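# Place the strawberry in the tray undamaged

## Task

Move the strawberry into the tray, handling it gently enough that it is not bruised or squashed.

## Robot and tools

Robot: two arms, left_arm and right_arm, each with six revolute joints and a parallel two-finger gripper. Calibrated root positions in the scene frame: left_arm at (+0.021, +0.290, +0.003) m, right_arm at (+0.021, -0.371, +0.001) m, both turned only slightly about z. The scene frame has its origin at table-top height, halfway between the two nominal bases, with +z up and +x pointing out over the table. left_arm sits on the +y side; arm names do not match image left and right. Each gripper's fingers extend along its own +z axis and close along its y axis. The reported end_effector_position is the point between the finger pads, roughly 1 cm short of the fingertips. Reported positions and orientations may be off by a few centimetres, more so at long reach.

Row layout, shared by execute_actions and move: a single flat list of 14 numbers, each between -1 and 1, always covering both arms. The first 7 are left_arm, the last 7 are right_arm. Within each arm the order is waist, elbow, wrist yaw, shoulder, wrist pitch, wrist roll, then opening. The six joint entries are offsets, not poses. They are scaled so that 1.0 equals 2.224 rad for waist, shoulder and elbow, and 8.485 rad for the three wrist joints. They are measured from the arm's Joint targets as they stood when the action or move began, not from the previous row, so sending the same offset twice moves the joint twice. To hold a joint still, send 0. Opening is absolute: +1 means fully open and -1 means closed. A 0 there is a real command, so to leave a gripper alone, repeat its present value from Tool commands.

The wrist pitch, wrist yaw and wrist roll entries run opposite to the URDF, both in commands and in results. Joint ranges, given in URDF sign: waist -2.618 to 3.054, shoulder 0 to 3.142, elbow 0 to 3.142, wrist pitch -1.571 to 1.571, wrist yaw -1.571 to 1.571, wrist roll -2.094 to 2.094. An action that would take a joint more than 0.059 rad beyond its range is rejected for both arms. The real limits can differ from these by up to 0.059 rad. Joint speed is capped, so a large offset may take several actions to complete.

execute_actions(actions, cameras): actions is a list of actions. Each action is a list of up to 15 rows, one row per 1/30 s step, and lasts 15 steps (0.5 s); the last row given repeats for the remaining steps. An empty list only returns the current state. cameras picks which images come back: omit it or pass ["all"] for every camera, [] for none. Camera names are cam_head_left, cam_head_right, cam_left_wrist, cam_right_wrist, each 672x504.

move(target, speed, blend, opening_speed, blocking, cameras): plans smooth joint paths toward target. target is one 14-number row, or a list of up to 15 rows to pass through in sequence, all sharing 10 s. Every row in the list is an offset from the same starting Joint targets. speed is in rad/s for the joint with the farthest to travel: 0.01 to 12.57, default 0.5. It can be one number or one per target. blend, in rad, rounds off the corners at intermediate targets. opening_speed, 0.2 or higher, is the rate per second on the -1..+1 opening scale. With blocking=false the call returns after about 0.5 s while the motion continues. Paths do not avoid obstacles or the other arm. A faster motion hits harder, and aiming past a contact point presses harder. The result adds a move: line reporting done, off_target (stopped more than 0.035 rad from target), moving, held or fault, plus limits=held if steps were held back.

wait(seconds): 0 to 10 s with the last commands held; a running move keeps going. stop(): brakes the running move to rest. zoom_image(camera, region): region is [x0, y0, x1, y1] in pixels measured from the top-left corner, at most 504x504. read_manual(section) returns only the licence texts. finished_scene() ends the scene and cannot be undone, so call it only once the strawberry rests in the tray without needing the robot.

Results: end_effector_position (m) and end_effector_quat_wxyz are in the scene frame. Joint positions (rad) and Joint velocities (rad/s) are listed per arm in the joint order above, followed by the finger gap (m, 0.094 when fully open). Joint targets is the base that your next offsets count from. Tool commands shows each gripper's present command. grip_measured is the measured opening on the command scale. grip_effort_nm is the gripper motor effort, where negative means closing; it is not a pad force. Joint torques are in N m, and joints 1, 2 and 4 wrap at ±28. After action calls, step readings list joint angles at some control steps. Other lines to watch: "joint sent to its limit"; "joint command not followed" (the clearance check altered targets); MOTOR HOT, and then OVER-TEMPERATURE FAULT, which folds that arm away for the rest of the scene.

Cautions: the strawberry is soft. Open wide, position around it, then close slowly with opening_speed near 0.2. Stop just below the grip_measured value at first contact, since commanding lower only crushes it more. Don't slam or drop it. Lower it into the tray and open well above grip_measured to let go. Nothing may fall off the table. Keep the two arms and grippers from striking or pinching each other. Avoid long stretched holds or pushing toward unreachable poses, which heat the motors. If an arm is stuck pushing, command its targets back past its measured positions. A loose object may occasionally be nudged by an outside push.

Each tool is called after "Request:" as name(argument=value, ...), one argument or row to a line, values as JSON.

## Session

Request:
execute_actions(
  actions=[],
)

Scene clock: 0.00 s.
left_arm: end_effector_position=(+0.4522, +0.2960, +0.1194) grip_measured=+1.000 grip_effort_nm=n/a end_effector_quat_wxyz=(+0.632, -0.008, +0.774, +0.033) | right_arm: end_effector_position=(+0.4364, -0.3998, +0.0983) grip_measured=+1.000 grip_effort_nm=n/a end_effector_quat_wxyz=(+0.602, +0.063, +0.794, -0.058)
Joint names: [waist, elbow, wrist yaw, shoulder, wrist pitch, wrist roll]
Joint positions: left_arm=[-0.031 0.446 0.083 1.705 -1.058 -0.024 0.094] | right_arm=[0.032 0.408 -0.171 1.682 -0.997 -0.031 0.094]
Joint velocities: within noise
Joint torques (N m): no reading
Motor temperatures (°C): left_arm=[25 35 26 32 31 22 23] | right_arm=[23 30 23 26 31 23 23]
Heat: left arm: 35 °C; right arm: 31 °C.
Joint targets: left_arm=[-0.031 0.456 0.083 1.695 -1.070 -0.024] | right_arm=[0.032 0.409 -0.172 1.682 -0.983 -0.031]
Tool commands: left_gripper/opening=+1.0 right_gripper/opening=+1.0

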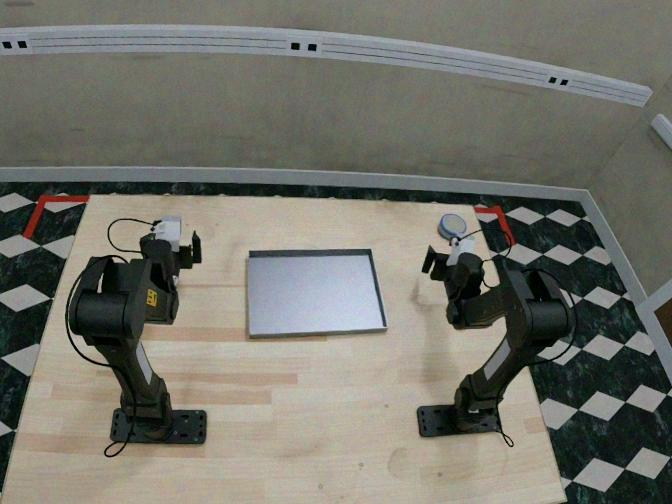

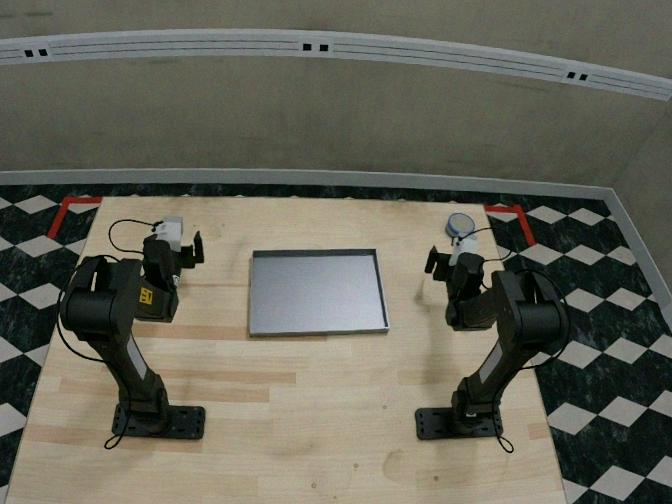

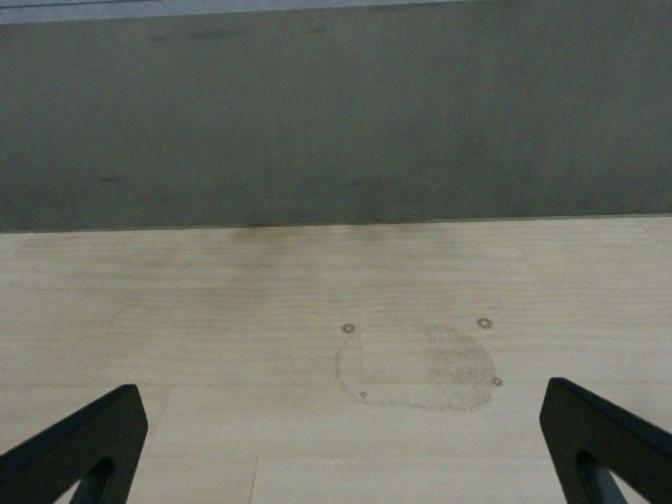

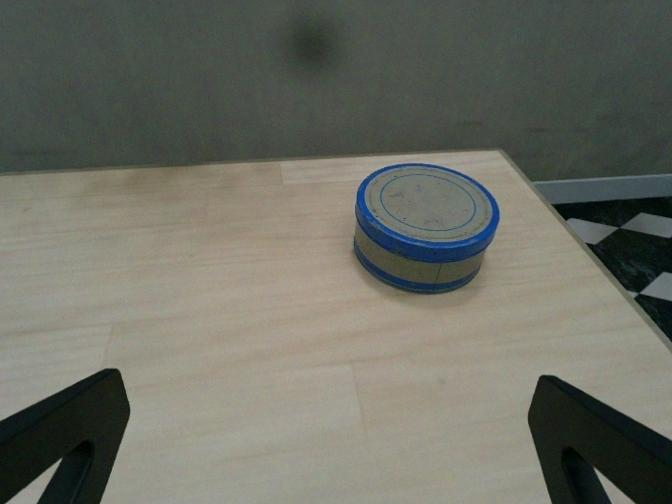

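Request:
zoom_image(
  camera="cam_head_left",
  region=[380, 180, 600, 345],
)

Request:
zoom_image(
  camera="cam_head_left",
  region=[60, 180, 280, 345],
)

Request:
zoom_image(
  camera="cam_right_wrist",
  region=[320, 130, 540, 320],
)

Scaled by 2.291 from the camera's 672x504 image, which has a finer 960x720 frame.

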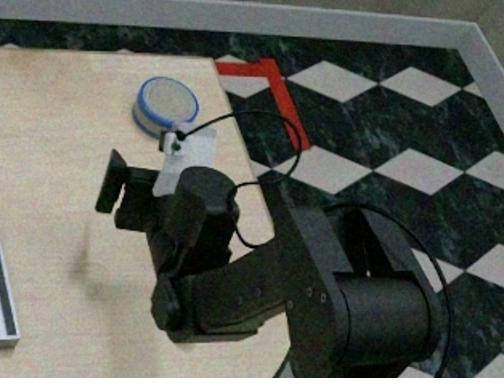

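Scaled by 2.291 from the camera's 672x504 image, which has a finer 960x720 frame.

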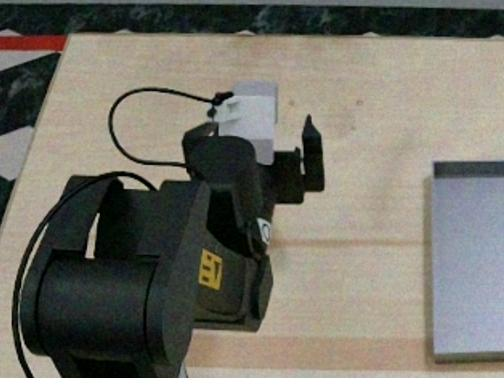

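Scaled by 2.291 from the camera's 672x504 image, which has a finer 960x720 frame.

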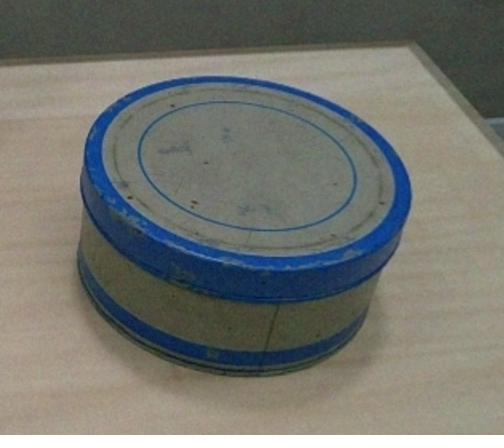

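Request:
move(
  target=[
    [0.1124,0,0,0,0,0,1,-0.0459,0.3557,0.01014,0.0081,0.0805,0.0019,1],
    [0.2248,0,0,0,0,0,1,-0.0922,0.7221,0.02027,0.1610,0.2308,0.00365,1],
  ],
  speed=1.2,
  blend=0.1,
)

Scene clock: 64.70 s.
left_arm: end_effector_position=(+0.3972, +0.5008, +0.1194) grip_measured=+1.000 grip_effort_nm=0.032 end_effector_quat_wxyz=(+0.605, -0.198, +0.748, +0.187) | right_arm: end_effector_position=(+0.5296, -0.4746, +0.2090) grip_measured=+1.000 grip_effort_nm=0.007 end_effector_quat_wxyz=(+0.294, +0.101, +0.950, -0.032)
Joint names: [waist, elbow, wrist yaw, shoulder, wrist pitch, wrist roll]
Joint positions: left_arm=[0.466 0.446 0.083 1.705 -1.058 -0.024 0.094] | right_arm=[-0.169 1.989 -0.008 2.009 0.95 -0.01 0.094]
Joint velocities: within noise
Joint torques (N m): left_arm=[0.12 6.2 -0.05 -6.17 -2.44 0.03] | right_arm=[-0.36 7.94 0.1 -9.57 -0.98 0.08]
Motor temperatures (°C): left_arm=[25 36 25 34 40 22 23] | right_arm=[23 32 23 28 37 22 22]
Heat: left arm: 40 °C; right arm: 37 °C.
Joint targets: left_arm=[0.469 0.456 0.083 1.695 -1.070 -0.024] | right_arm=[-0.173 2.015 0.000 2.040 0.975 0.000]
move: done

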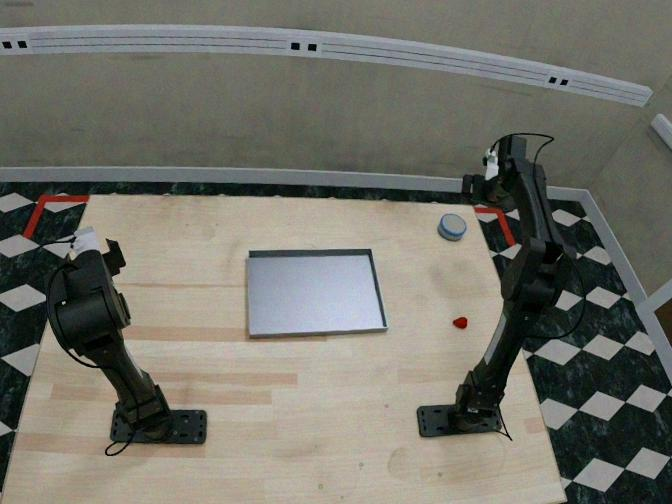

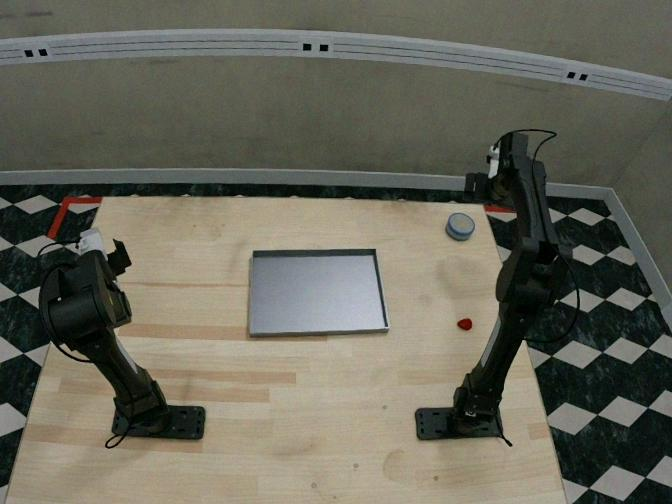

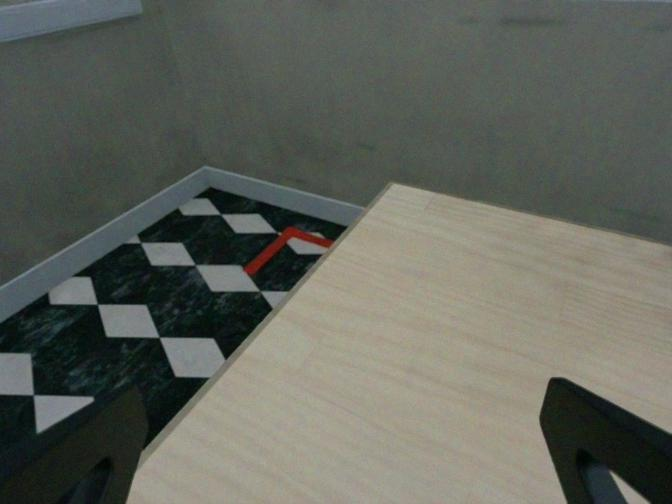

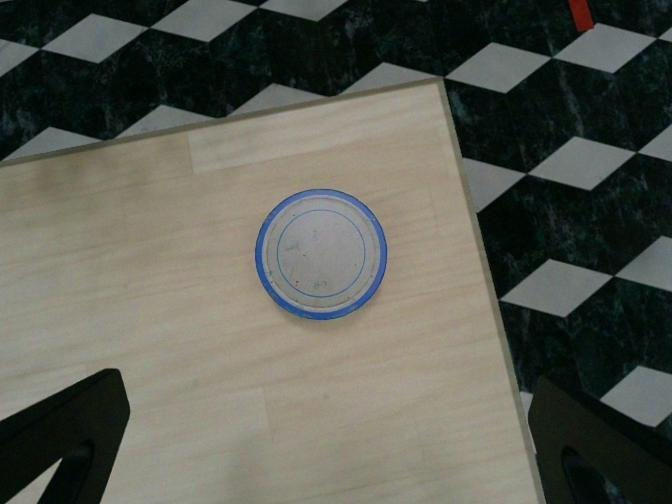

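Request:
move(
  target=[0,0,0,0,0,0,1,-0.009,-0.3429,0,-0.2191,0.03481,0,1],
  speed=1.2,
)

Scene clock: 91.77 s.
left_arm: end_effector_position=(+0.3972, +0.5008, +0.1194) grip_measured=+1.000 grip_effort_nm=0.032 end_effector_quat_wxyz=(+0.605, -0.198, +0.748, +0.187) | right_arm: end_effector_position=(+0.2907, -0.4311, +0.1196) grip_measured=+1.000 grip_effort_nm=0.002 end_effector_quat_wxyz=(+0.007, +0.113, +0.994, -0.005)
Joint names: [waist, elbow, wrist yaw, shoulder, wrist pitch, wrist roll]
Joint positions: left_arm=[0.466 0.446 0.083 1.705 -1.058 -0.024 0.094] | right_arm=[-0.187 1.271 -0.008 1.574 1.253 -0.01 0.094]
Joint velocities: within noise
Joint torques (N m): left_arm=[0.2 6.05 0 -6.38 -2.48 -0.02] | right_arm=[-0.5 4.1 0.08 -8.81 -0.11 0.08]
Motor temperatures (°C): left_arm=[25 35 25 34 41 22 23] | right_arm=[23 34 23 28 34 22 22]
Heat: left arm: 41 °C; right arm: 34 °C.
Joint targets: left_arm=[0.469 0.456 0.083 1.695 -1.070 -0.024] | right_arm=[-0.193 1.253 0.000 1.553 1.270 0.000]
move: done

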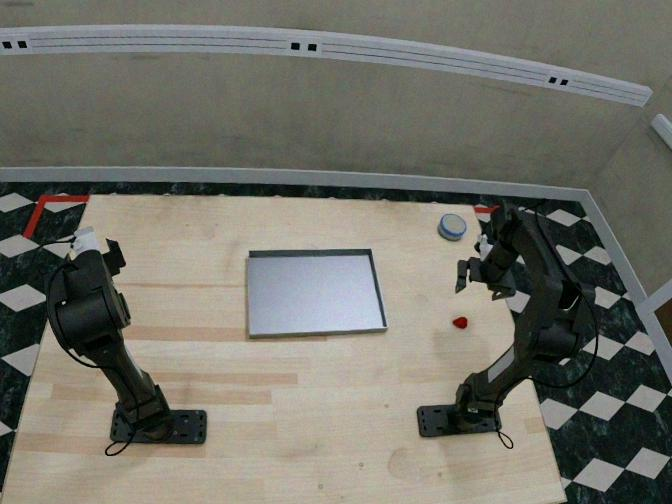

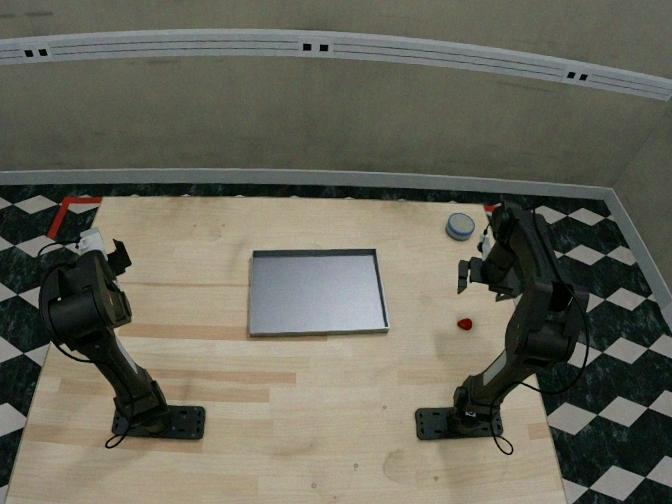

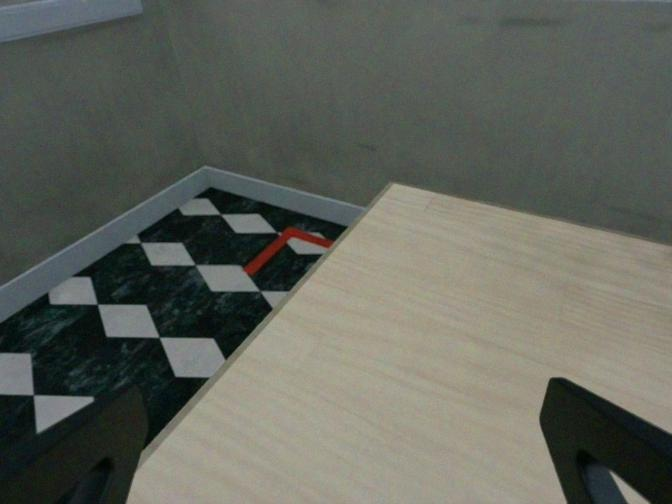

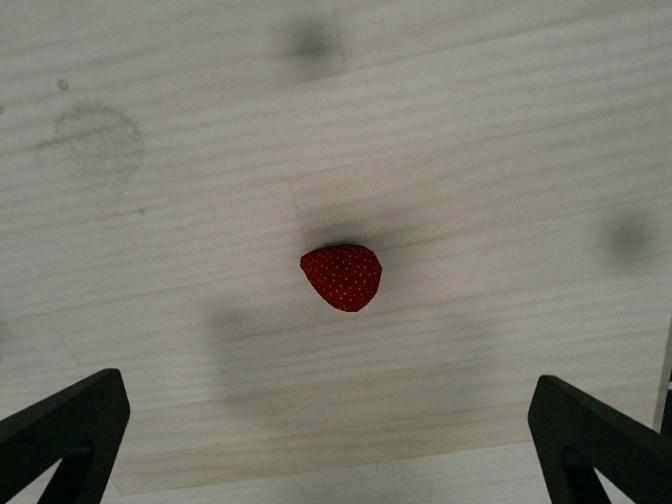

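Request:
zoom_image(
  camera="cam_right_wrist",
  region=[276, 206, 410, 340],
)

Request:
zoom_image(
  camera="cam_head_left",
  region=[420, 285, 500, 345],
)

Scaled by 3.761 from the camera's 672x504 image, which has a finer 960x720 frame.

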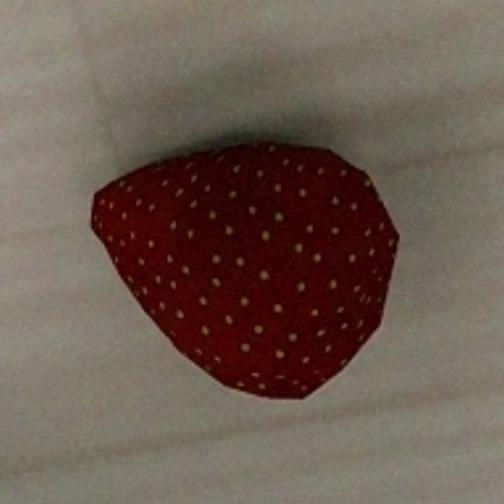

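Scaled by 6.300 from the camera's 672x504 image, which has a finer 960x720 frame.

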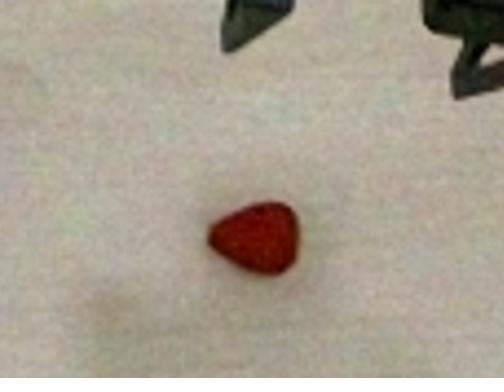

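Request:
zoom_image(
  camera="cam_right_wrist",
  region=[0, 354, 200, 504],
)

Request:
zoom_image(
  camera="cam_right_wrist",
  region=[472, 354, 672, 504],
)

Scaled by 2.520 from the camera's 672x504 image, which has a finer 960x720 frame.

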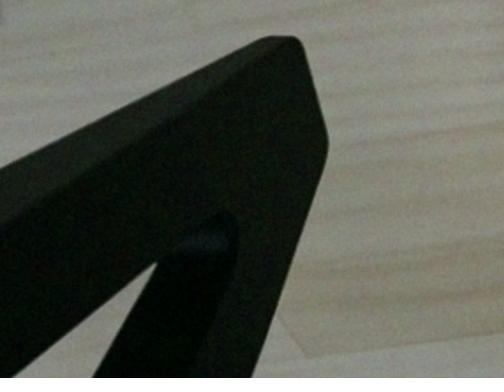

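Scaled by 2.520 from the camera's 672x504 image, which has a finer 960x720 frame.

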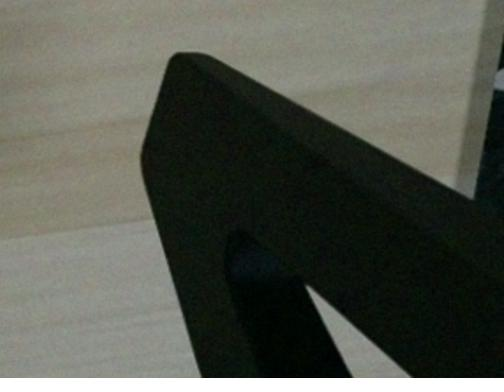

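Request:
move(
  target=[0,0,0,0,0,0,1,-0.02428,-0.07936,0.00094,-0.02734,-0.0119,0.16735,0.3],
  speed=1.5,
  cameras=["cam_right_wrist", "cam_head_left", "cam_head_right"],
)

Scene clock: 159.93 s.
left_arm: end_effector_position=(+0.3972, +0.5008, +0.1194) grip_measured=+1.000 grip_effort_nm=0.042 end_effector_quat_wxyz=(+0.605, -0.198, +0.748, +0.187) | right_arm: end_effector_position=(+0.2587, -0.4373, +0.0907) grip_measured=+0.302 grip_effort_nm=-0.090 end_effector_quat_wxyz=(-0.011, -0.539, +0.842, +0.008)
Joint names: [waist, elbow, wrist yaw, shoulder, wrist pitch, wrist roll]
Joint positions: left_arm=[0.466 0.446 0.083 1.705 -1.058 -0.024 0.094] | right_arm=[-0.241 1.096 -0.005 1.512 1.18 1.409 0.061]
Joint velocities: within noise
Joint torques (N m): left_arm=[0.36 6.12 0.02 -6.27 -2.46 -0.01] | right_arm=[-0.58 3.85 0.14 -8.03 -0.31 0.1]
Motor temperatures (°C): left_arm=[25 35 25 34 44 22 23] | right_arm=[23 30 23 30 30 22 22]
Heat: left arm: 44 °C; right arm: 30 °C.
Joint targets: left_arm=[0.469 0.456 0.083 1.695 -1.070 -0.024] | right_arm=[-0.247 1.076 0.008 1.492 1.169 1.420]
move: done
Images, in order (width x height): cam_head_left 672x504, cam_head_right 672x504, cam_right_wrist 672x504.

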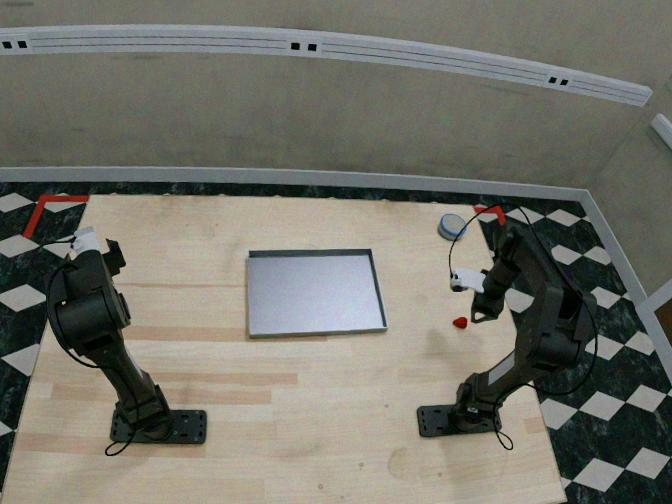

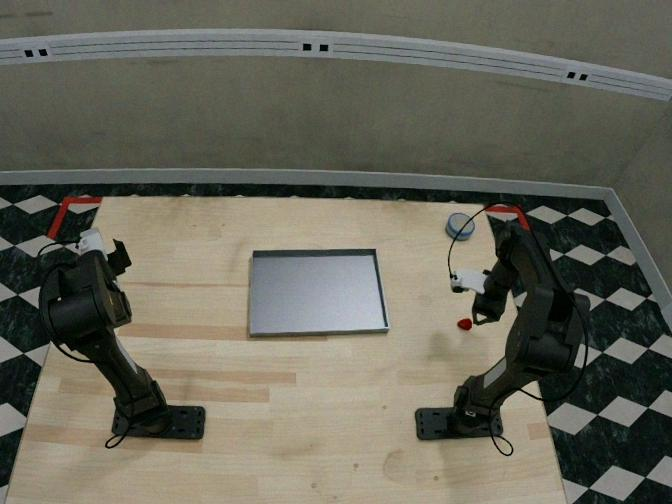

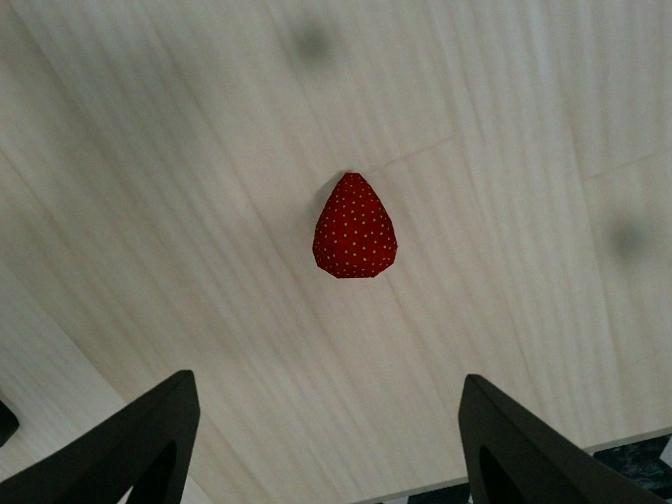

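Request:
move(
  target=[0,0,0,0,0,0,1,0.01034,-0.06003,0.00024,0.02536,-0.02534,0.00778,0.3],
  speed=0.6,
  cameras=["cam_right_wrist", "cam_head_left", "cam_head_right"],
)

Scene clock: 188.23 s.
left_arm: end_effector_position=(+0.3972, +0.5008, +0.1194) grip_measured=+1.000 grip_effort_nm=0.037 end_effector_quat_wxyz=(+0.605, -0.198, +0.748, +0.187) | right_arm: end_effector_position=(+0.2691, -0.4369, +0.0523) grip_measured=+0.302 grip_effort_nm=-0.090 end_effector_quat_wxyz=(+0.009, -0.571, +0.821, -0.013)
Joint names: [waist, elbow, wrist yaw, shoulder, wrist pitch, wrist roll]
Joint positions: left_arm=[0.466 0.446 0.083 1.705 -1.058 -0.024 0.094] | right_arm=[-0.23 0.96 -0.004 1.535 0.964 1.476 0.061]
Joint velocities: within noise
Joint torques (N m): left_arm=[0.13 5.93 -0.01 -6.27 -2.46 -0.01] | right_arm=[0.38 4.01 0.16 -5.03 -0.43 0.11]
Motor temperatures (°C): left_arm=[25 35 25 34 45 22 23] | right_arm=[23 30 23 30 30 22 22]
Heat: left arm: 45 °C; right arm: 30 °C.
Joint targets: left_arm=[0.469 0.456 0.083 1.695 -1.070 -0.024] | right_arm=[-0.224 0.943 0.010 1.548 0.955 1.486]
move: done
Images, in order (width x height): cam_head_left 672x504, cam_head_right 672x504, cam_right_wrist 672x504.

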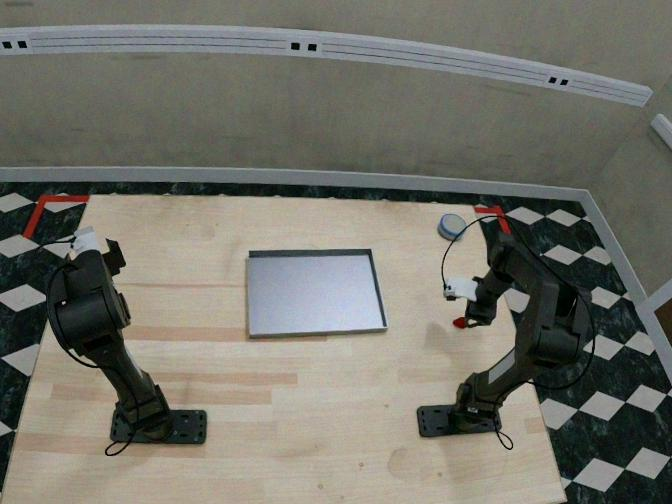

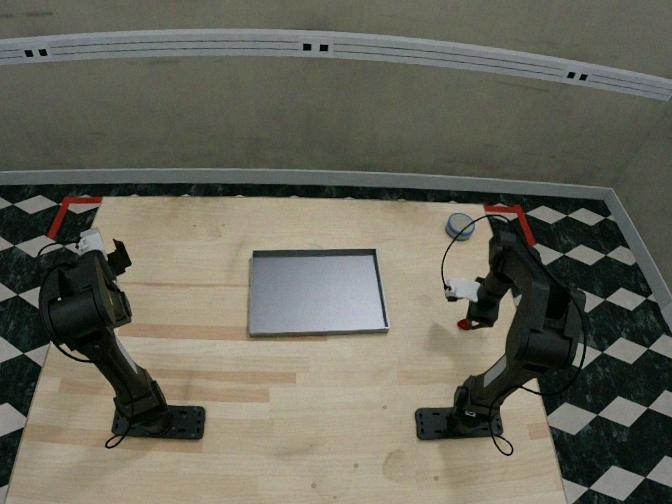

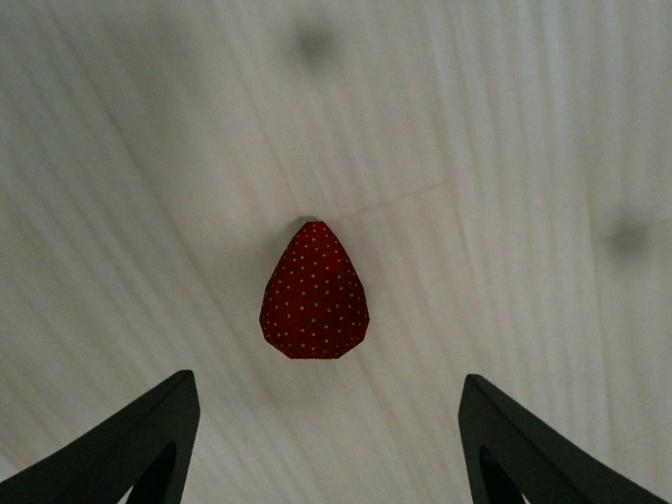

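Request:
zoom_image(
  camera="cam_right_wrist",
  region=[180, 170, 480, 395],
)

Scaled by 1.680 from the camera's 672x504 image, which has a finer 960x720 frame.

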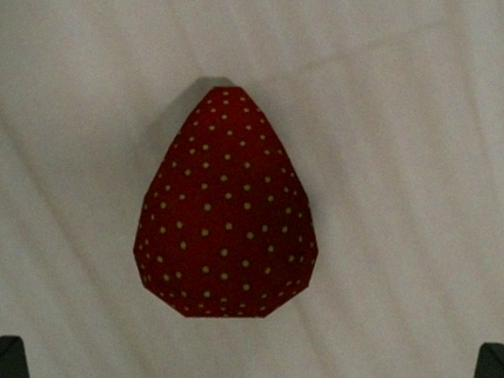

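Request:
move(
  target=[0,0,0,0,0,0,1,0,-0.02855,0,0.03035,-0.01169,0,0.3],
  speed=0.15,
  cameras=["cam_right_wrist", "cam_head_left"],
)

Scene clock: 218.10 s.
left_arm: end_effector_position=(+0.3972, +0.5008, +0.1194) grip_measured=+1.000 grip_effort_nm=0.037 end_effector_quat_wxyz=(+0.605, -0.198, +0.748, +0.187) | right_arm: end_effector_position=(+0.2668, -0.4363, +0.0229) grip_measured=+0.302 grip_effort_nm=-0.085 end_effector_quat_wxyz=(+0.000, -0.571, +0.821, -0.002)
Joint names: [waist, elbow, wrist yaw, shoulder, wrist pitch, wrist roll]
Joint positions: left_arm=[0.466 0.446 0.083 1.705 -1.058 -0.024 0.094] | right_arm=[-0.23 0.897 -0.004 1.599 0.865 1.476 0.061]
Joint velocities: within noise
Joint torques (N m): left_arm=[0.2 6.06 0.06 -6.32 -2.46 -0.03] | right_arm=[0.36 3.64 0.15 -5.09 -0.36 0.08]
Motor temperatures (°C): left_arm=[24 35 25 34 46 22 23] | right_arm=[23 30 23 28 29 22 22]
Heat: left arm: 46 °C; right arm: 30 °C.
Joint targets: left_arm=[0.469 0.456 0.083 1.695 -1.070 -0.024] | right_arm=[-0.224 0.879 0.010 1.616 0.855 1.486]
move: done
Images, in order (width x height): cam_head_left 672x504, cam_right_wrist 672x504.

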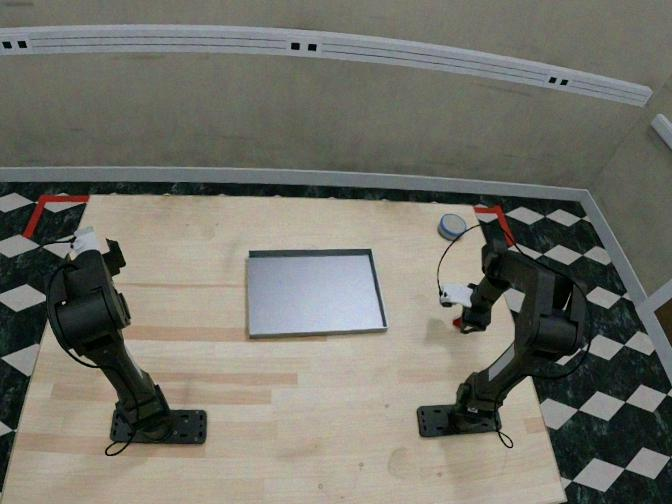

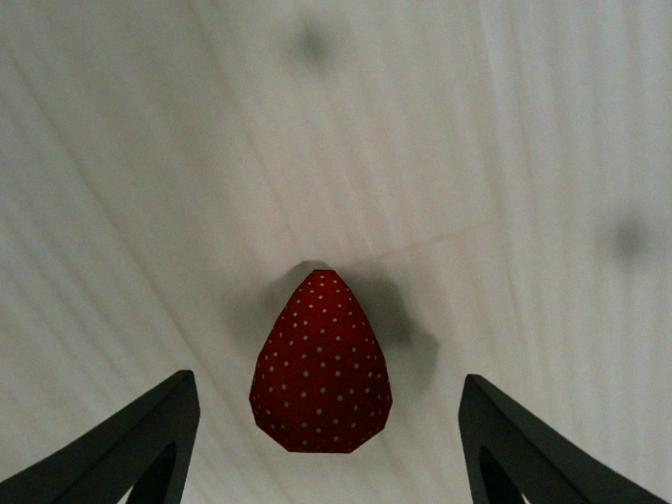

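Request:
zoom_image(
  camera="cam_right_wrist",
  region=[180, 200, 540, 470],
)

Request:
zoom_image(
  camera="cam_head_left",
  region=[430, 270, 520, 350],
)

Request:
zoom_image(
  camera="cam_head_right",
  region=[430, 270, 520, 350],
)

Scaled by 1.400 from the camera's 672x504 image, which has a finer 960x720 frame.

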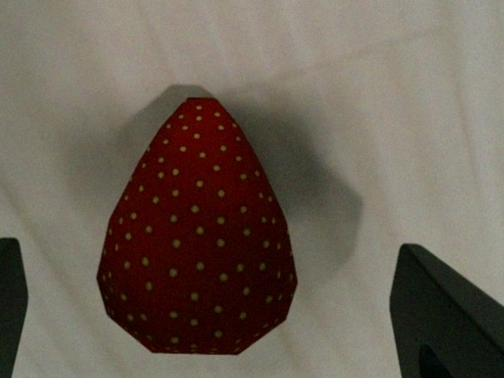

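Scaled by 5.600 from the camera's 672x504 image, which has a finer 960x720 frame.

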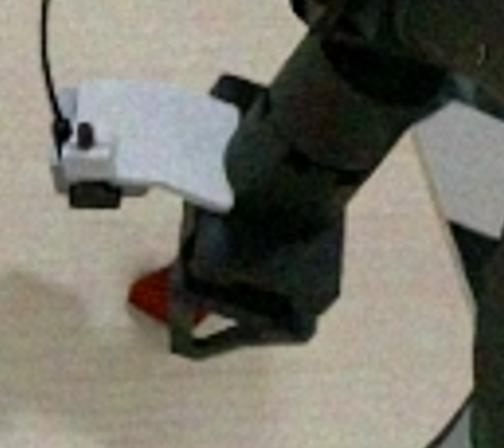

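This scene's latest camera images include none from cam_head_right. They are from: cam_head_left, cam_right_wrist. cam_head_right's image comes with the result of a call that names it in "cameras".

Request:
move(
  target=[
    [0,0,0,0,0,0,1,0,-0.00706,0,0.00549,-0.00329,0,0.3],
    [0,0,0,0,0,0,1,0,-0.00706,0,0.00549,-0.00329,0,-0.18],
  ],
  speed=0.1,
  opening_speed=0.5,
  cameras=["cam_right_wrist", "cam_head_left", "cam_head_right"],
)

Scene clock: 246.77 s.
left_arm: end_effector_position=(+0.3972, +0.5008, +0.1194) grip_measured=+1.000 grip_effort_nm=0.032 end_effector_quat_wxyz=(+0.605, -0.198, +0.748, +0.187) | right_arm: end_effector_position=(+0.2675, -0.4364, +0.0170) grip_measured=-0.178 grip_effort_nm=-0.090 end_effector_quat_wxyz=(+0.001, -0.572, +0.821, -0.004)
Joint names: [waist, elbow, wrist yaw, shoulder, wrist pitch, wrist roll]
Joint positions: left_arm=[0.466 0.446 0.083 1.705 -1.058 -0.024 0.094] | right_arm=[-0.23 0.882 -0.003 1.61 0.836 1.477 0.039]
Joint velocities: within noise
Joint torques (N m): left_arm=[0.34 6.11 0 -6.23 -2.42 0] | right_arm=[0.38 3.54 0.15 -5 -0.34 0.08]
Motor temperatures (°C): left_arm=[24 35 25 34 47 22 23] | right_arm=[23 30 23 27 29 22 22]
Heat: left arm: 47 °C; right arm: 30 °C.
Joint targets: left_arm=[0.469 0.456 0.083 1.695 -1.070 -0.024] | right_arm=[-0.224 0.864 0.010 1.628 0.827 1.486]
move: done
Images, in order (width x height): cam_head_left 672x504, cam_head_right 672x504, cam_right_wrist 672x504.

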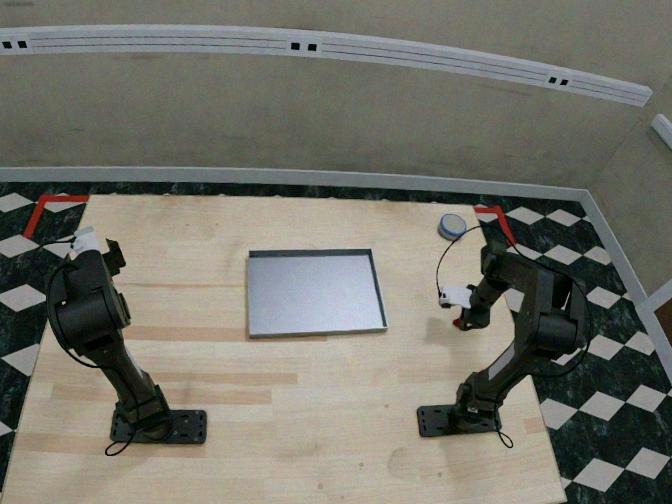

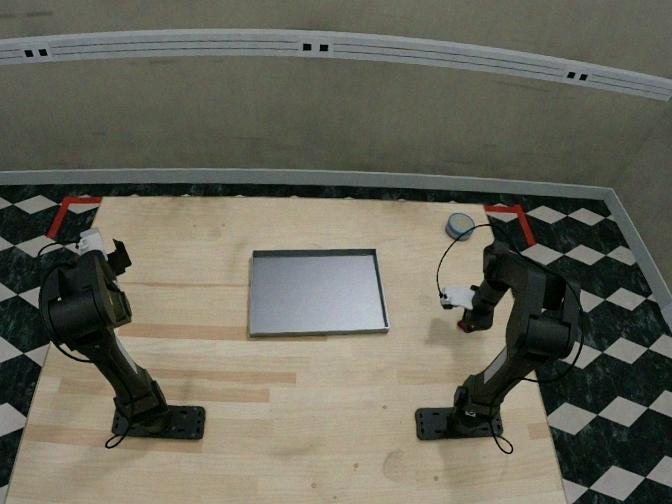

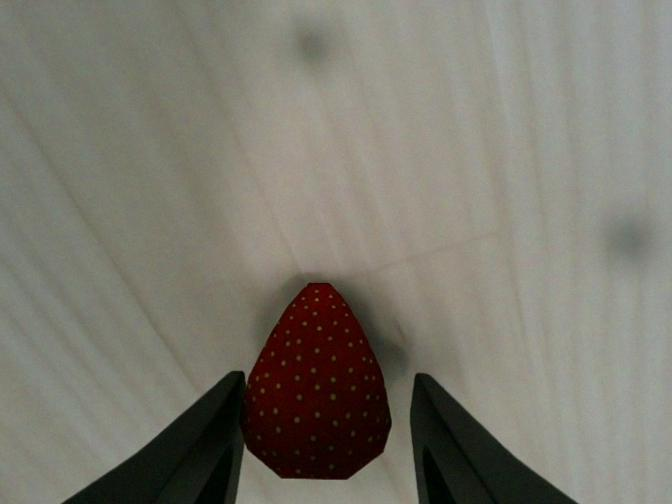

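Request:
zoom_image(
  camera="cam_right_wrist",
  region=[200, 264, 460, 504],
)

Scaled by 1.938 from the camera's 672x504 image, which has a finer 960x720 frame.

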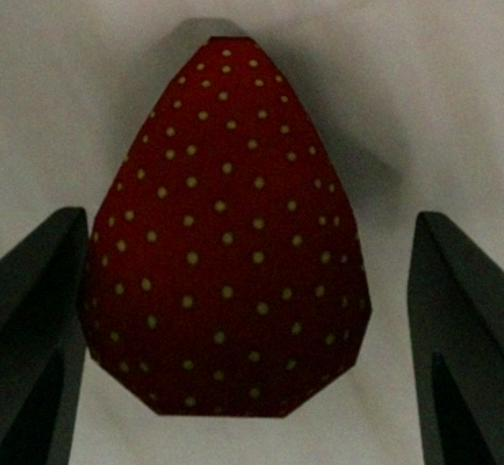

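Request:
move(
  target=[0,0,0,0,0,0,1,0,0,0,0,0,0,-0.29],
  opening_speed=0.2,
  cameras=["cam_right_wrist"],
)

Request:
zoom_image(
  camera="cam_right_wrist",
  region=[200, 264, 460, 504],
)

Scene clock: 259.03 s.
left_arm: end_effector_position=(+0.3972, +0.5008, +0.1194) grip_measured=+1.000 grip_effort_nm=0.037 end_effector_quat_wxyz=(+0.605, -0.198, +0.748, +0.187) | right_arm: end_effector_position=(+0.2679, -0.4365, +0.0170) grip_measured=-0.288 grip_effort_nm=-0.085 end_effector_quat_wxyz=(+0.002, -0.572, +0.821, -0.004)
Joint names: [waist, elbow, wrist yaw, shoulder, wrist pitch, wrist roll]
Joint positions: left_arm=[0.466 0.446 0.083 1.705 -1.058 -0.024 0.094] | right_arm=[-0.23 0.882 -0.003 1.61 0.835 1.477 0.033]
Joint velocities: within noise
Joint torques (N m): left_arm=[0.18 6.24 -0.01 -6.42 -2.45 0.01] | right_arm=[0.32 3.56 0.13 -5.04 -0.33 0.07]
Motor temperatures (°C): left_arm=[24 35 25 34 47 22 23] | right_arm=[23 30 23 27 28 22 22]
Heat: left arm: 47 °C; right arm: 30 °C.
Joint targets: left_arm=[0.469 0.456 0.083 1.695 -1.070 -0.024] | right_arm=[-0.224 0.864 0.010 1.628 0.827 1.486]
move: done
Images, in order (width x height): cam_right_wrist 672x504.

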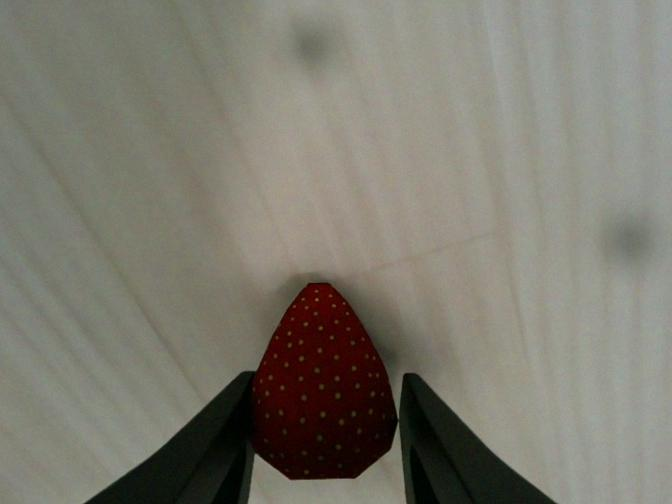

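Scaled by 1.938 from the camera's 672x504 image, which has a finer 960x720 frame.

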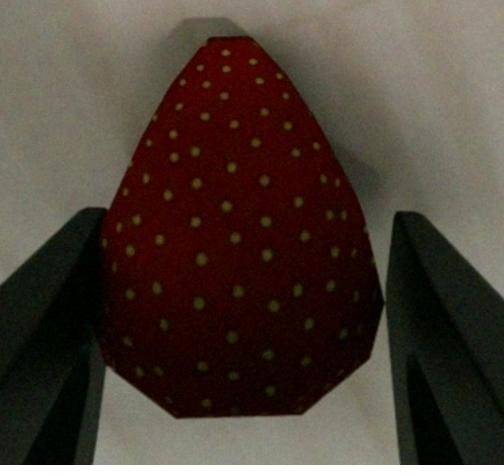

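Request:
move(
  target=[0,0,0,0,0,0,1,0,0,0,0,0,0,-0.33],
  opening_speed=0.2,
  cameras=["cam_right_wrist"],
)

Request:
zoom_image(
  camera="cam_right_wrist",
  region=[200, 264, 460, 504],
)

Scene clock: 263.27 s.
left_arm: end_effector_position=(+0.3972, +0.5008, +0.1194) grip_measured=+1.000 grip_effort_nm=0.037 end_effector_quat_wxyz=(+0.605, -0.198, +0.748, +0.187) | right_arm: end_effector_position=(+0.2679, -0.4365, +0.0170) grip_measured=-0.328 grip_effort_nm=-0.090 end_effector_quat_wxyz=(+0.002, -0.572, +0.821, -0.004)
Joint names: [waist, elbow, wrist yaw, shoulder, wrist pitch, wrist roll]
Joint positions: left_arm=[0.466 0.446 0.083 1.705 -1.058 -0.024 0.094] | right_arm=[-0.23 0.882 -0.003 1.61 0.835 1.477 0.032]
Joint velocities: within noise
Joint torques (N m): left_arm=[0.27 6.09 0.04 -6.35 -2.43 0] | right_arm=[0.34 3.49 0.14 -5 -0.34 0.07]
Motor temperatures (°C): left_arm=[24 35 25 34 47 22 23] | right_arm=[23 29 23 27 28 22 22]
Heat: left arm: 47 °C; right arm: 29 °C.
Joint targets: left_arm=[0.469 0.456 0.083 1.695 -1.070 -0.024] | right_arm=[-0.224 0.864 0.010 1.628 0.827 1.486]
move: done
Images, in order (width x height): cam_right_wrist 672x504.

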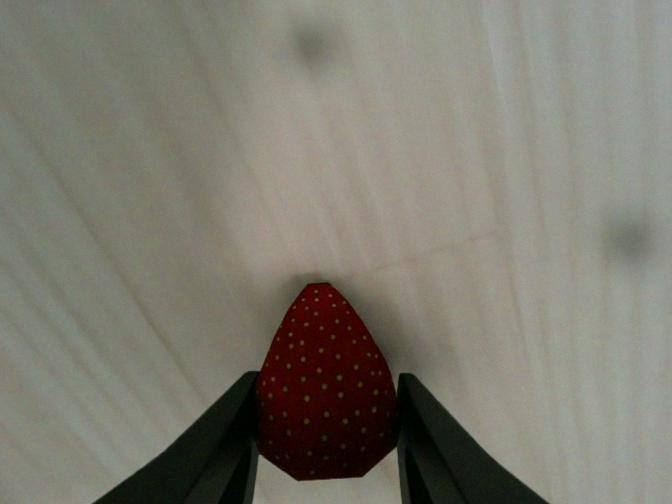

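Scaled by 1.938 from the camera's 672x504 image, which has a finer 960x720 frame.

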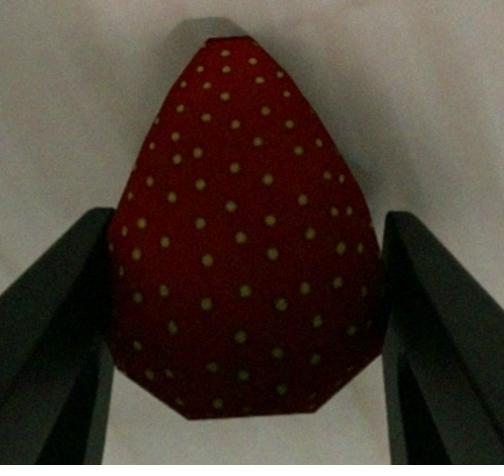

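Request:
move(
  target=[0,0,0,0,0,0,1,0,0,0,0,0,0,-0.36],
  opening_speed=0.2,
  cameras=["cam_right_wrist"],
)

Request:
zoom_image(
  camera="cam_right_wrist",
  region=[200, 264, 460, 504],
)

Scene clock: 267.77 s.
left_arm: end_effector_position=(+0.3972, +0.5008, +0.1194) grip_measured=+1.000 grip_effort_nm=0.027 end_effector_quat_wxyz=(+0.605, -0.198, +0.748, +0.187) | right_arm: end_effector_position=(+0.2679, -0.4365, +0.0170) grip_measured=-0.358 grip_effort_nm=-0.105 end_effector_quat_wxyz=(+0.002, -0.572, +0.821, -0.004)
Joint names: [waist, elbow, wrist yaw, shoulder, wrist pitch, wrist roll]
Joint positions: left_arm=[0.466 0.446 0.083 1.705 -1.058 -0.024 0.094] | right_arm=[-0.23 0.882 -0.003 1.61 0.835 1.477 0.03]
Joint velocities: within noise
Joint torques (N m): left_arm=[0.35 5.94 0.01 -6.42 -2.5 0.02] | right_arm=[0.4 3.55 0.14 -5.03 -0.33 0.07]
Motor temperatures (°C): left_arm=[24 35 25 34 47 22 23] | right_arm=[23 29 23 27 28 22 22]
Heat: left arm: 47 °C; right arm: 29 °C.
Joint targets: left_arm=[0.469 0.456 0.083 1.695 -1.070 -0.024] | right_arm=[-0.224 0.864 0.010 1.628 0.827 1.486]
move: done
Images, in order (width x height): cam_right_wrist 672x504.

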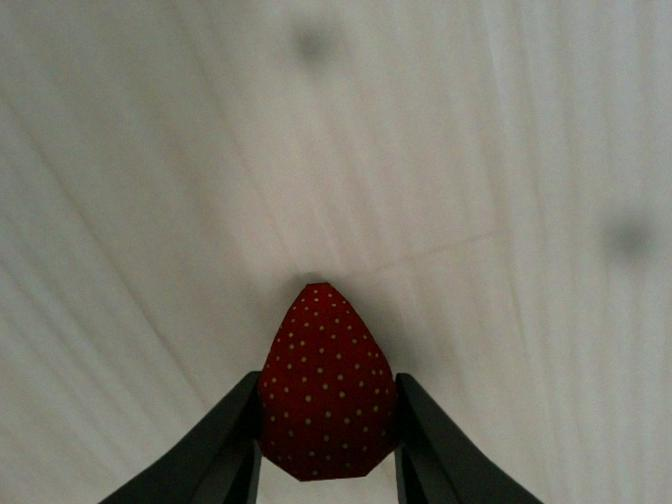

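Scaled by 1.938 from the camera's 672x504 image, which has a finer 960x720 frame.

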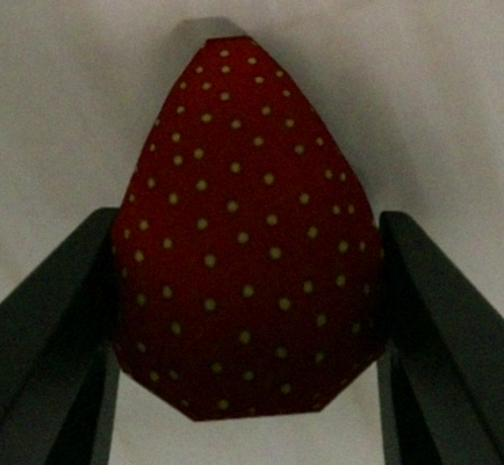

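Request:
move(
  target=[0,0,0,0,0,0,1,0,0,0,0,0,0,-0.375],
  opening_speed=0.2,
  cameras=["cam_right_wrist"],
)

Request:
zoom_image(
  camera="cam_right_wrist",
  region=[200, 264, 460, 504],
)

Scene clock: 272.67 s.
left_arm: end_effector_position=(+0.3972, +0.5008, +0.1194) grip_measured=+1.000 grip_effort_nm=0.042 end_effector_quat_wxyz=(+0.605, -0.198, +0.748, +0.187) | right_arm: end_effector_position=(+0.2679, -0.4365, +0.0170) grip_measured=-0.372 grip_effort_nm=-0.139 end_effector_quat_wxyz=(+0.002, -0.572, +0.821, -0.004)
Joint names: [waist, elbow, wrist yaw, shoulder, wrist pitch, wrist roll]
Joint positions: left_arm=[0.466 0.446 0.083 1.705 -1.058 -0.024 0.094] | right_arm=[-0.23 0.882 -0.003 1.61 0.835 1.477 0.029]
Joint velocities: within noise
Joint torques (N m): left_arm=[0.29 5.89 0.01 -6.11 -2.41 -0.04] | right_arm=[0.44 3.55 0.14 -5.03 -0.33 0.08]
Motor temperatures (°C): left_arm=[24 34 25 34 47 22 23] | right_arm=[23 29 23 27 28 22 22]
Heat: left arm: 47 °C; right arm: 29 °C.
Joint targets: left_arm=[0.469 0.456 0.083 1.695 -1.070 -0.024] | right_arm=[-0.224 0.864 0.010 1.628 0.827 1.486]
move: done
Images, in order (width x height): cam_right_wrist 672x504.

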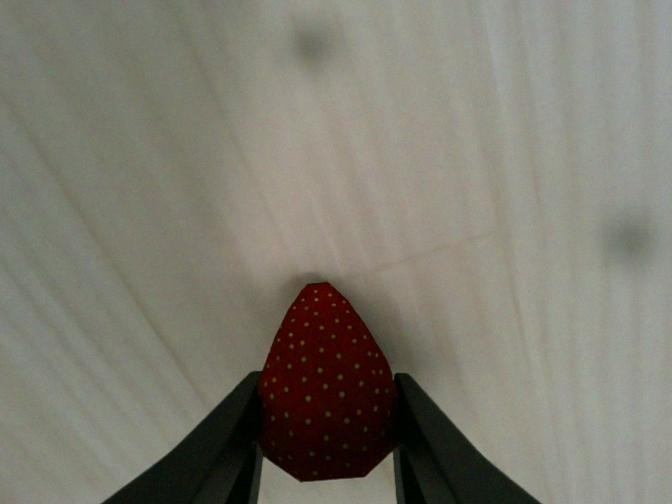

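Scaled by 1.938 from the camera's 672x504 image, which has a finer 960x720 frame.

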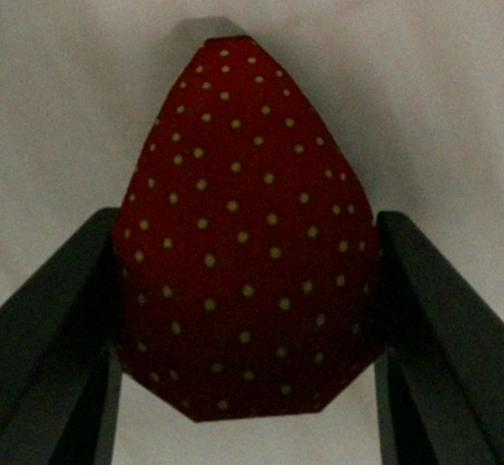

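Request:
move(
  target=[0,0,0,0,0,0,1,0,0.05531,0,-0.03732,0.02039,0,-0.375],
  speed=0.2,
  cameras=["cam_right_wrist", "cam_head_left"],
)

Scene clock: 288.60 s.
left_arm: end_effector_position=(+0.3972, +0.5008, +0.1194) grip_measured=+1.000 grip_effort_nm=0.032 end_effector_quat_wxyz=(+0.605, -0.198, +0.748, +0.187) | right_arm: end_effector_position=(+0.2660, -0.4360, +0.0474) grip_measured=-0.372 grip_effort_nm=-0.144 end_effector_quat_wxyz=(-0.003, -0.572, +0.821, +0.001)
Joint names: [waist, elbow, wrist yaw, shoulder, wrist pitch, wrist roll]
Joint positions: left_arm=[0.466 0.446 0.083 1.705 -1.058 -0.024 0.094] | right_arm=[-0.23 0.966 -0.003 1.563 0.979 1.477 0.029]
Joint velocities: within noise
Joint torques (N m): left_arm=[0.42 6.06 0.02 -6.35 -2.42 0] | right_arm=[0.36 6.65 0.14 -8.02 -0.01 0.08]
Motor temperatures (°C): left_arm=[24 34 25 34 48 22 23] | right_arm=[23 29 23 27 28 22 22]
Heat: left arm: 48 °C; right arm: 29 °C.
Joint targets: left_arm=[0.469 0.456 0.083 1.695 -1.070 -0.024] | right_arm=[-0.224 0.987 0.010 1.545 1.000 1.486]
move: done
Images, in order (width x height): cam_head_left 672x504, cam_right_wrist 672x504.

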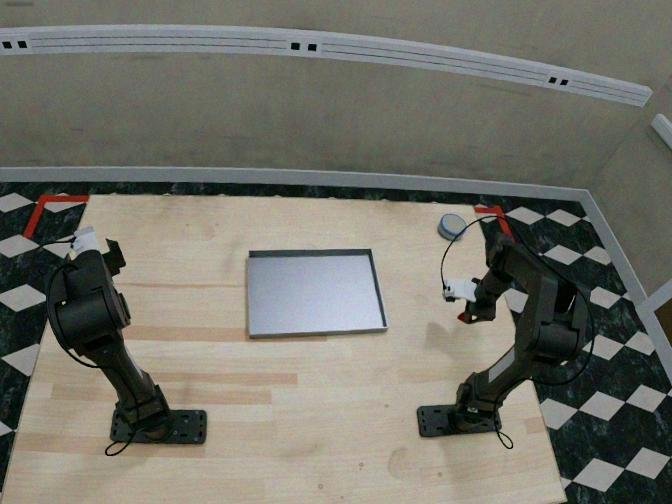

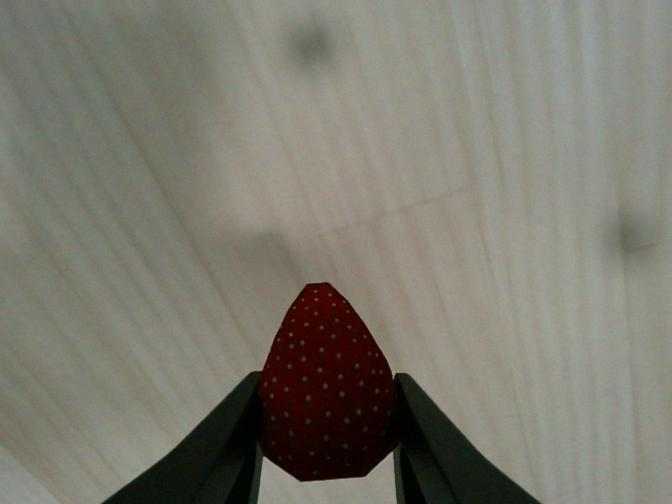

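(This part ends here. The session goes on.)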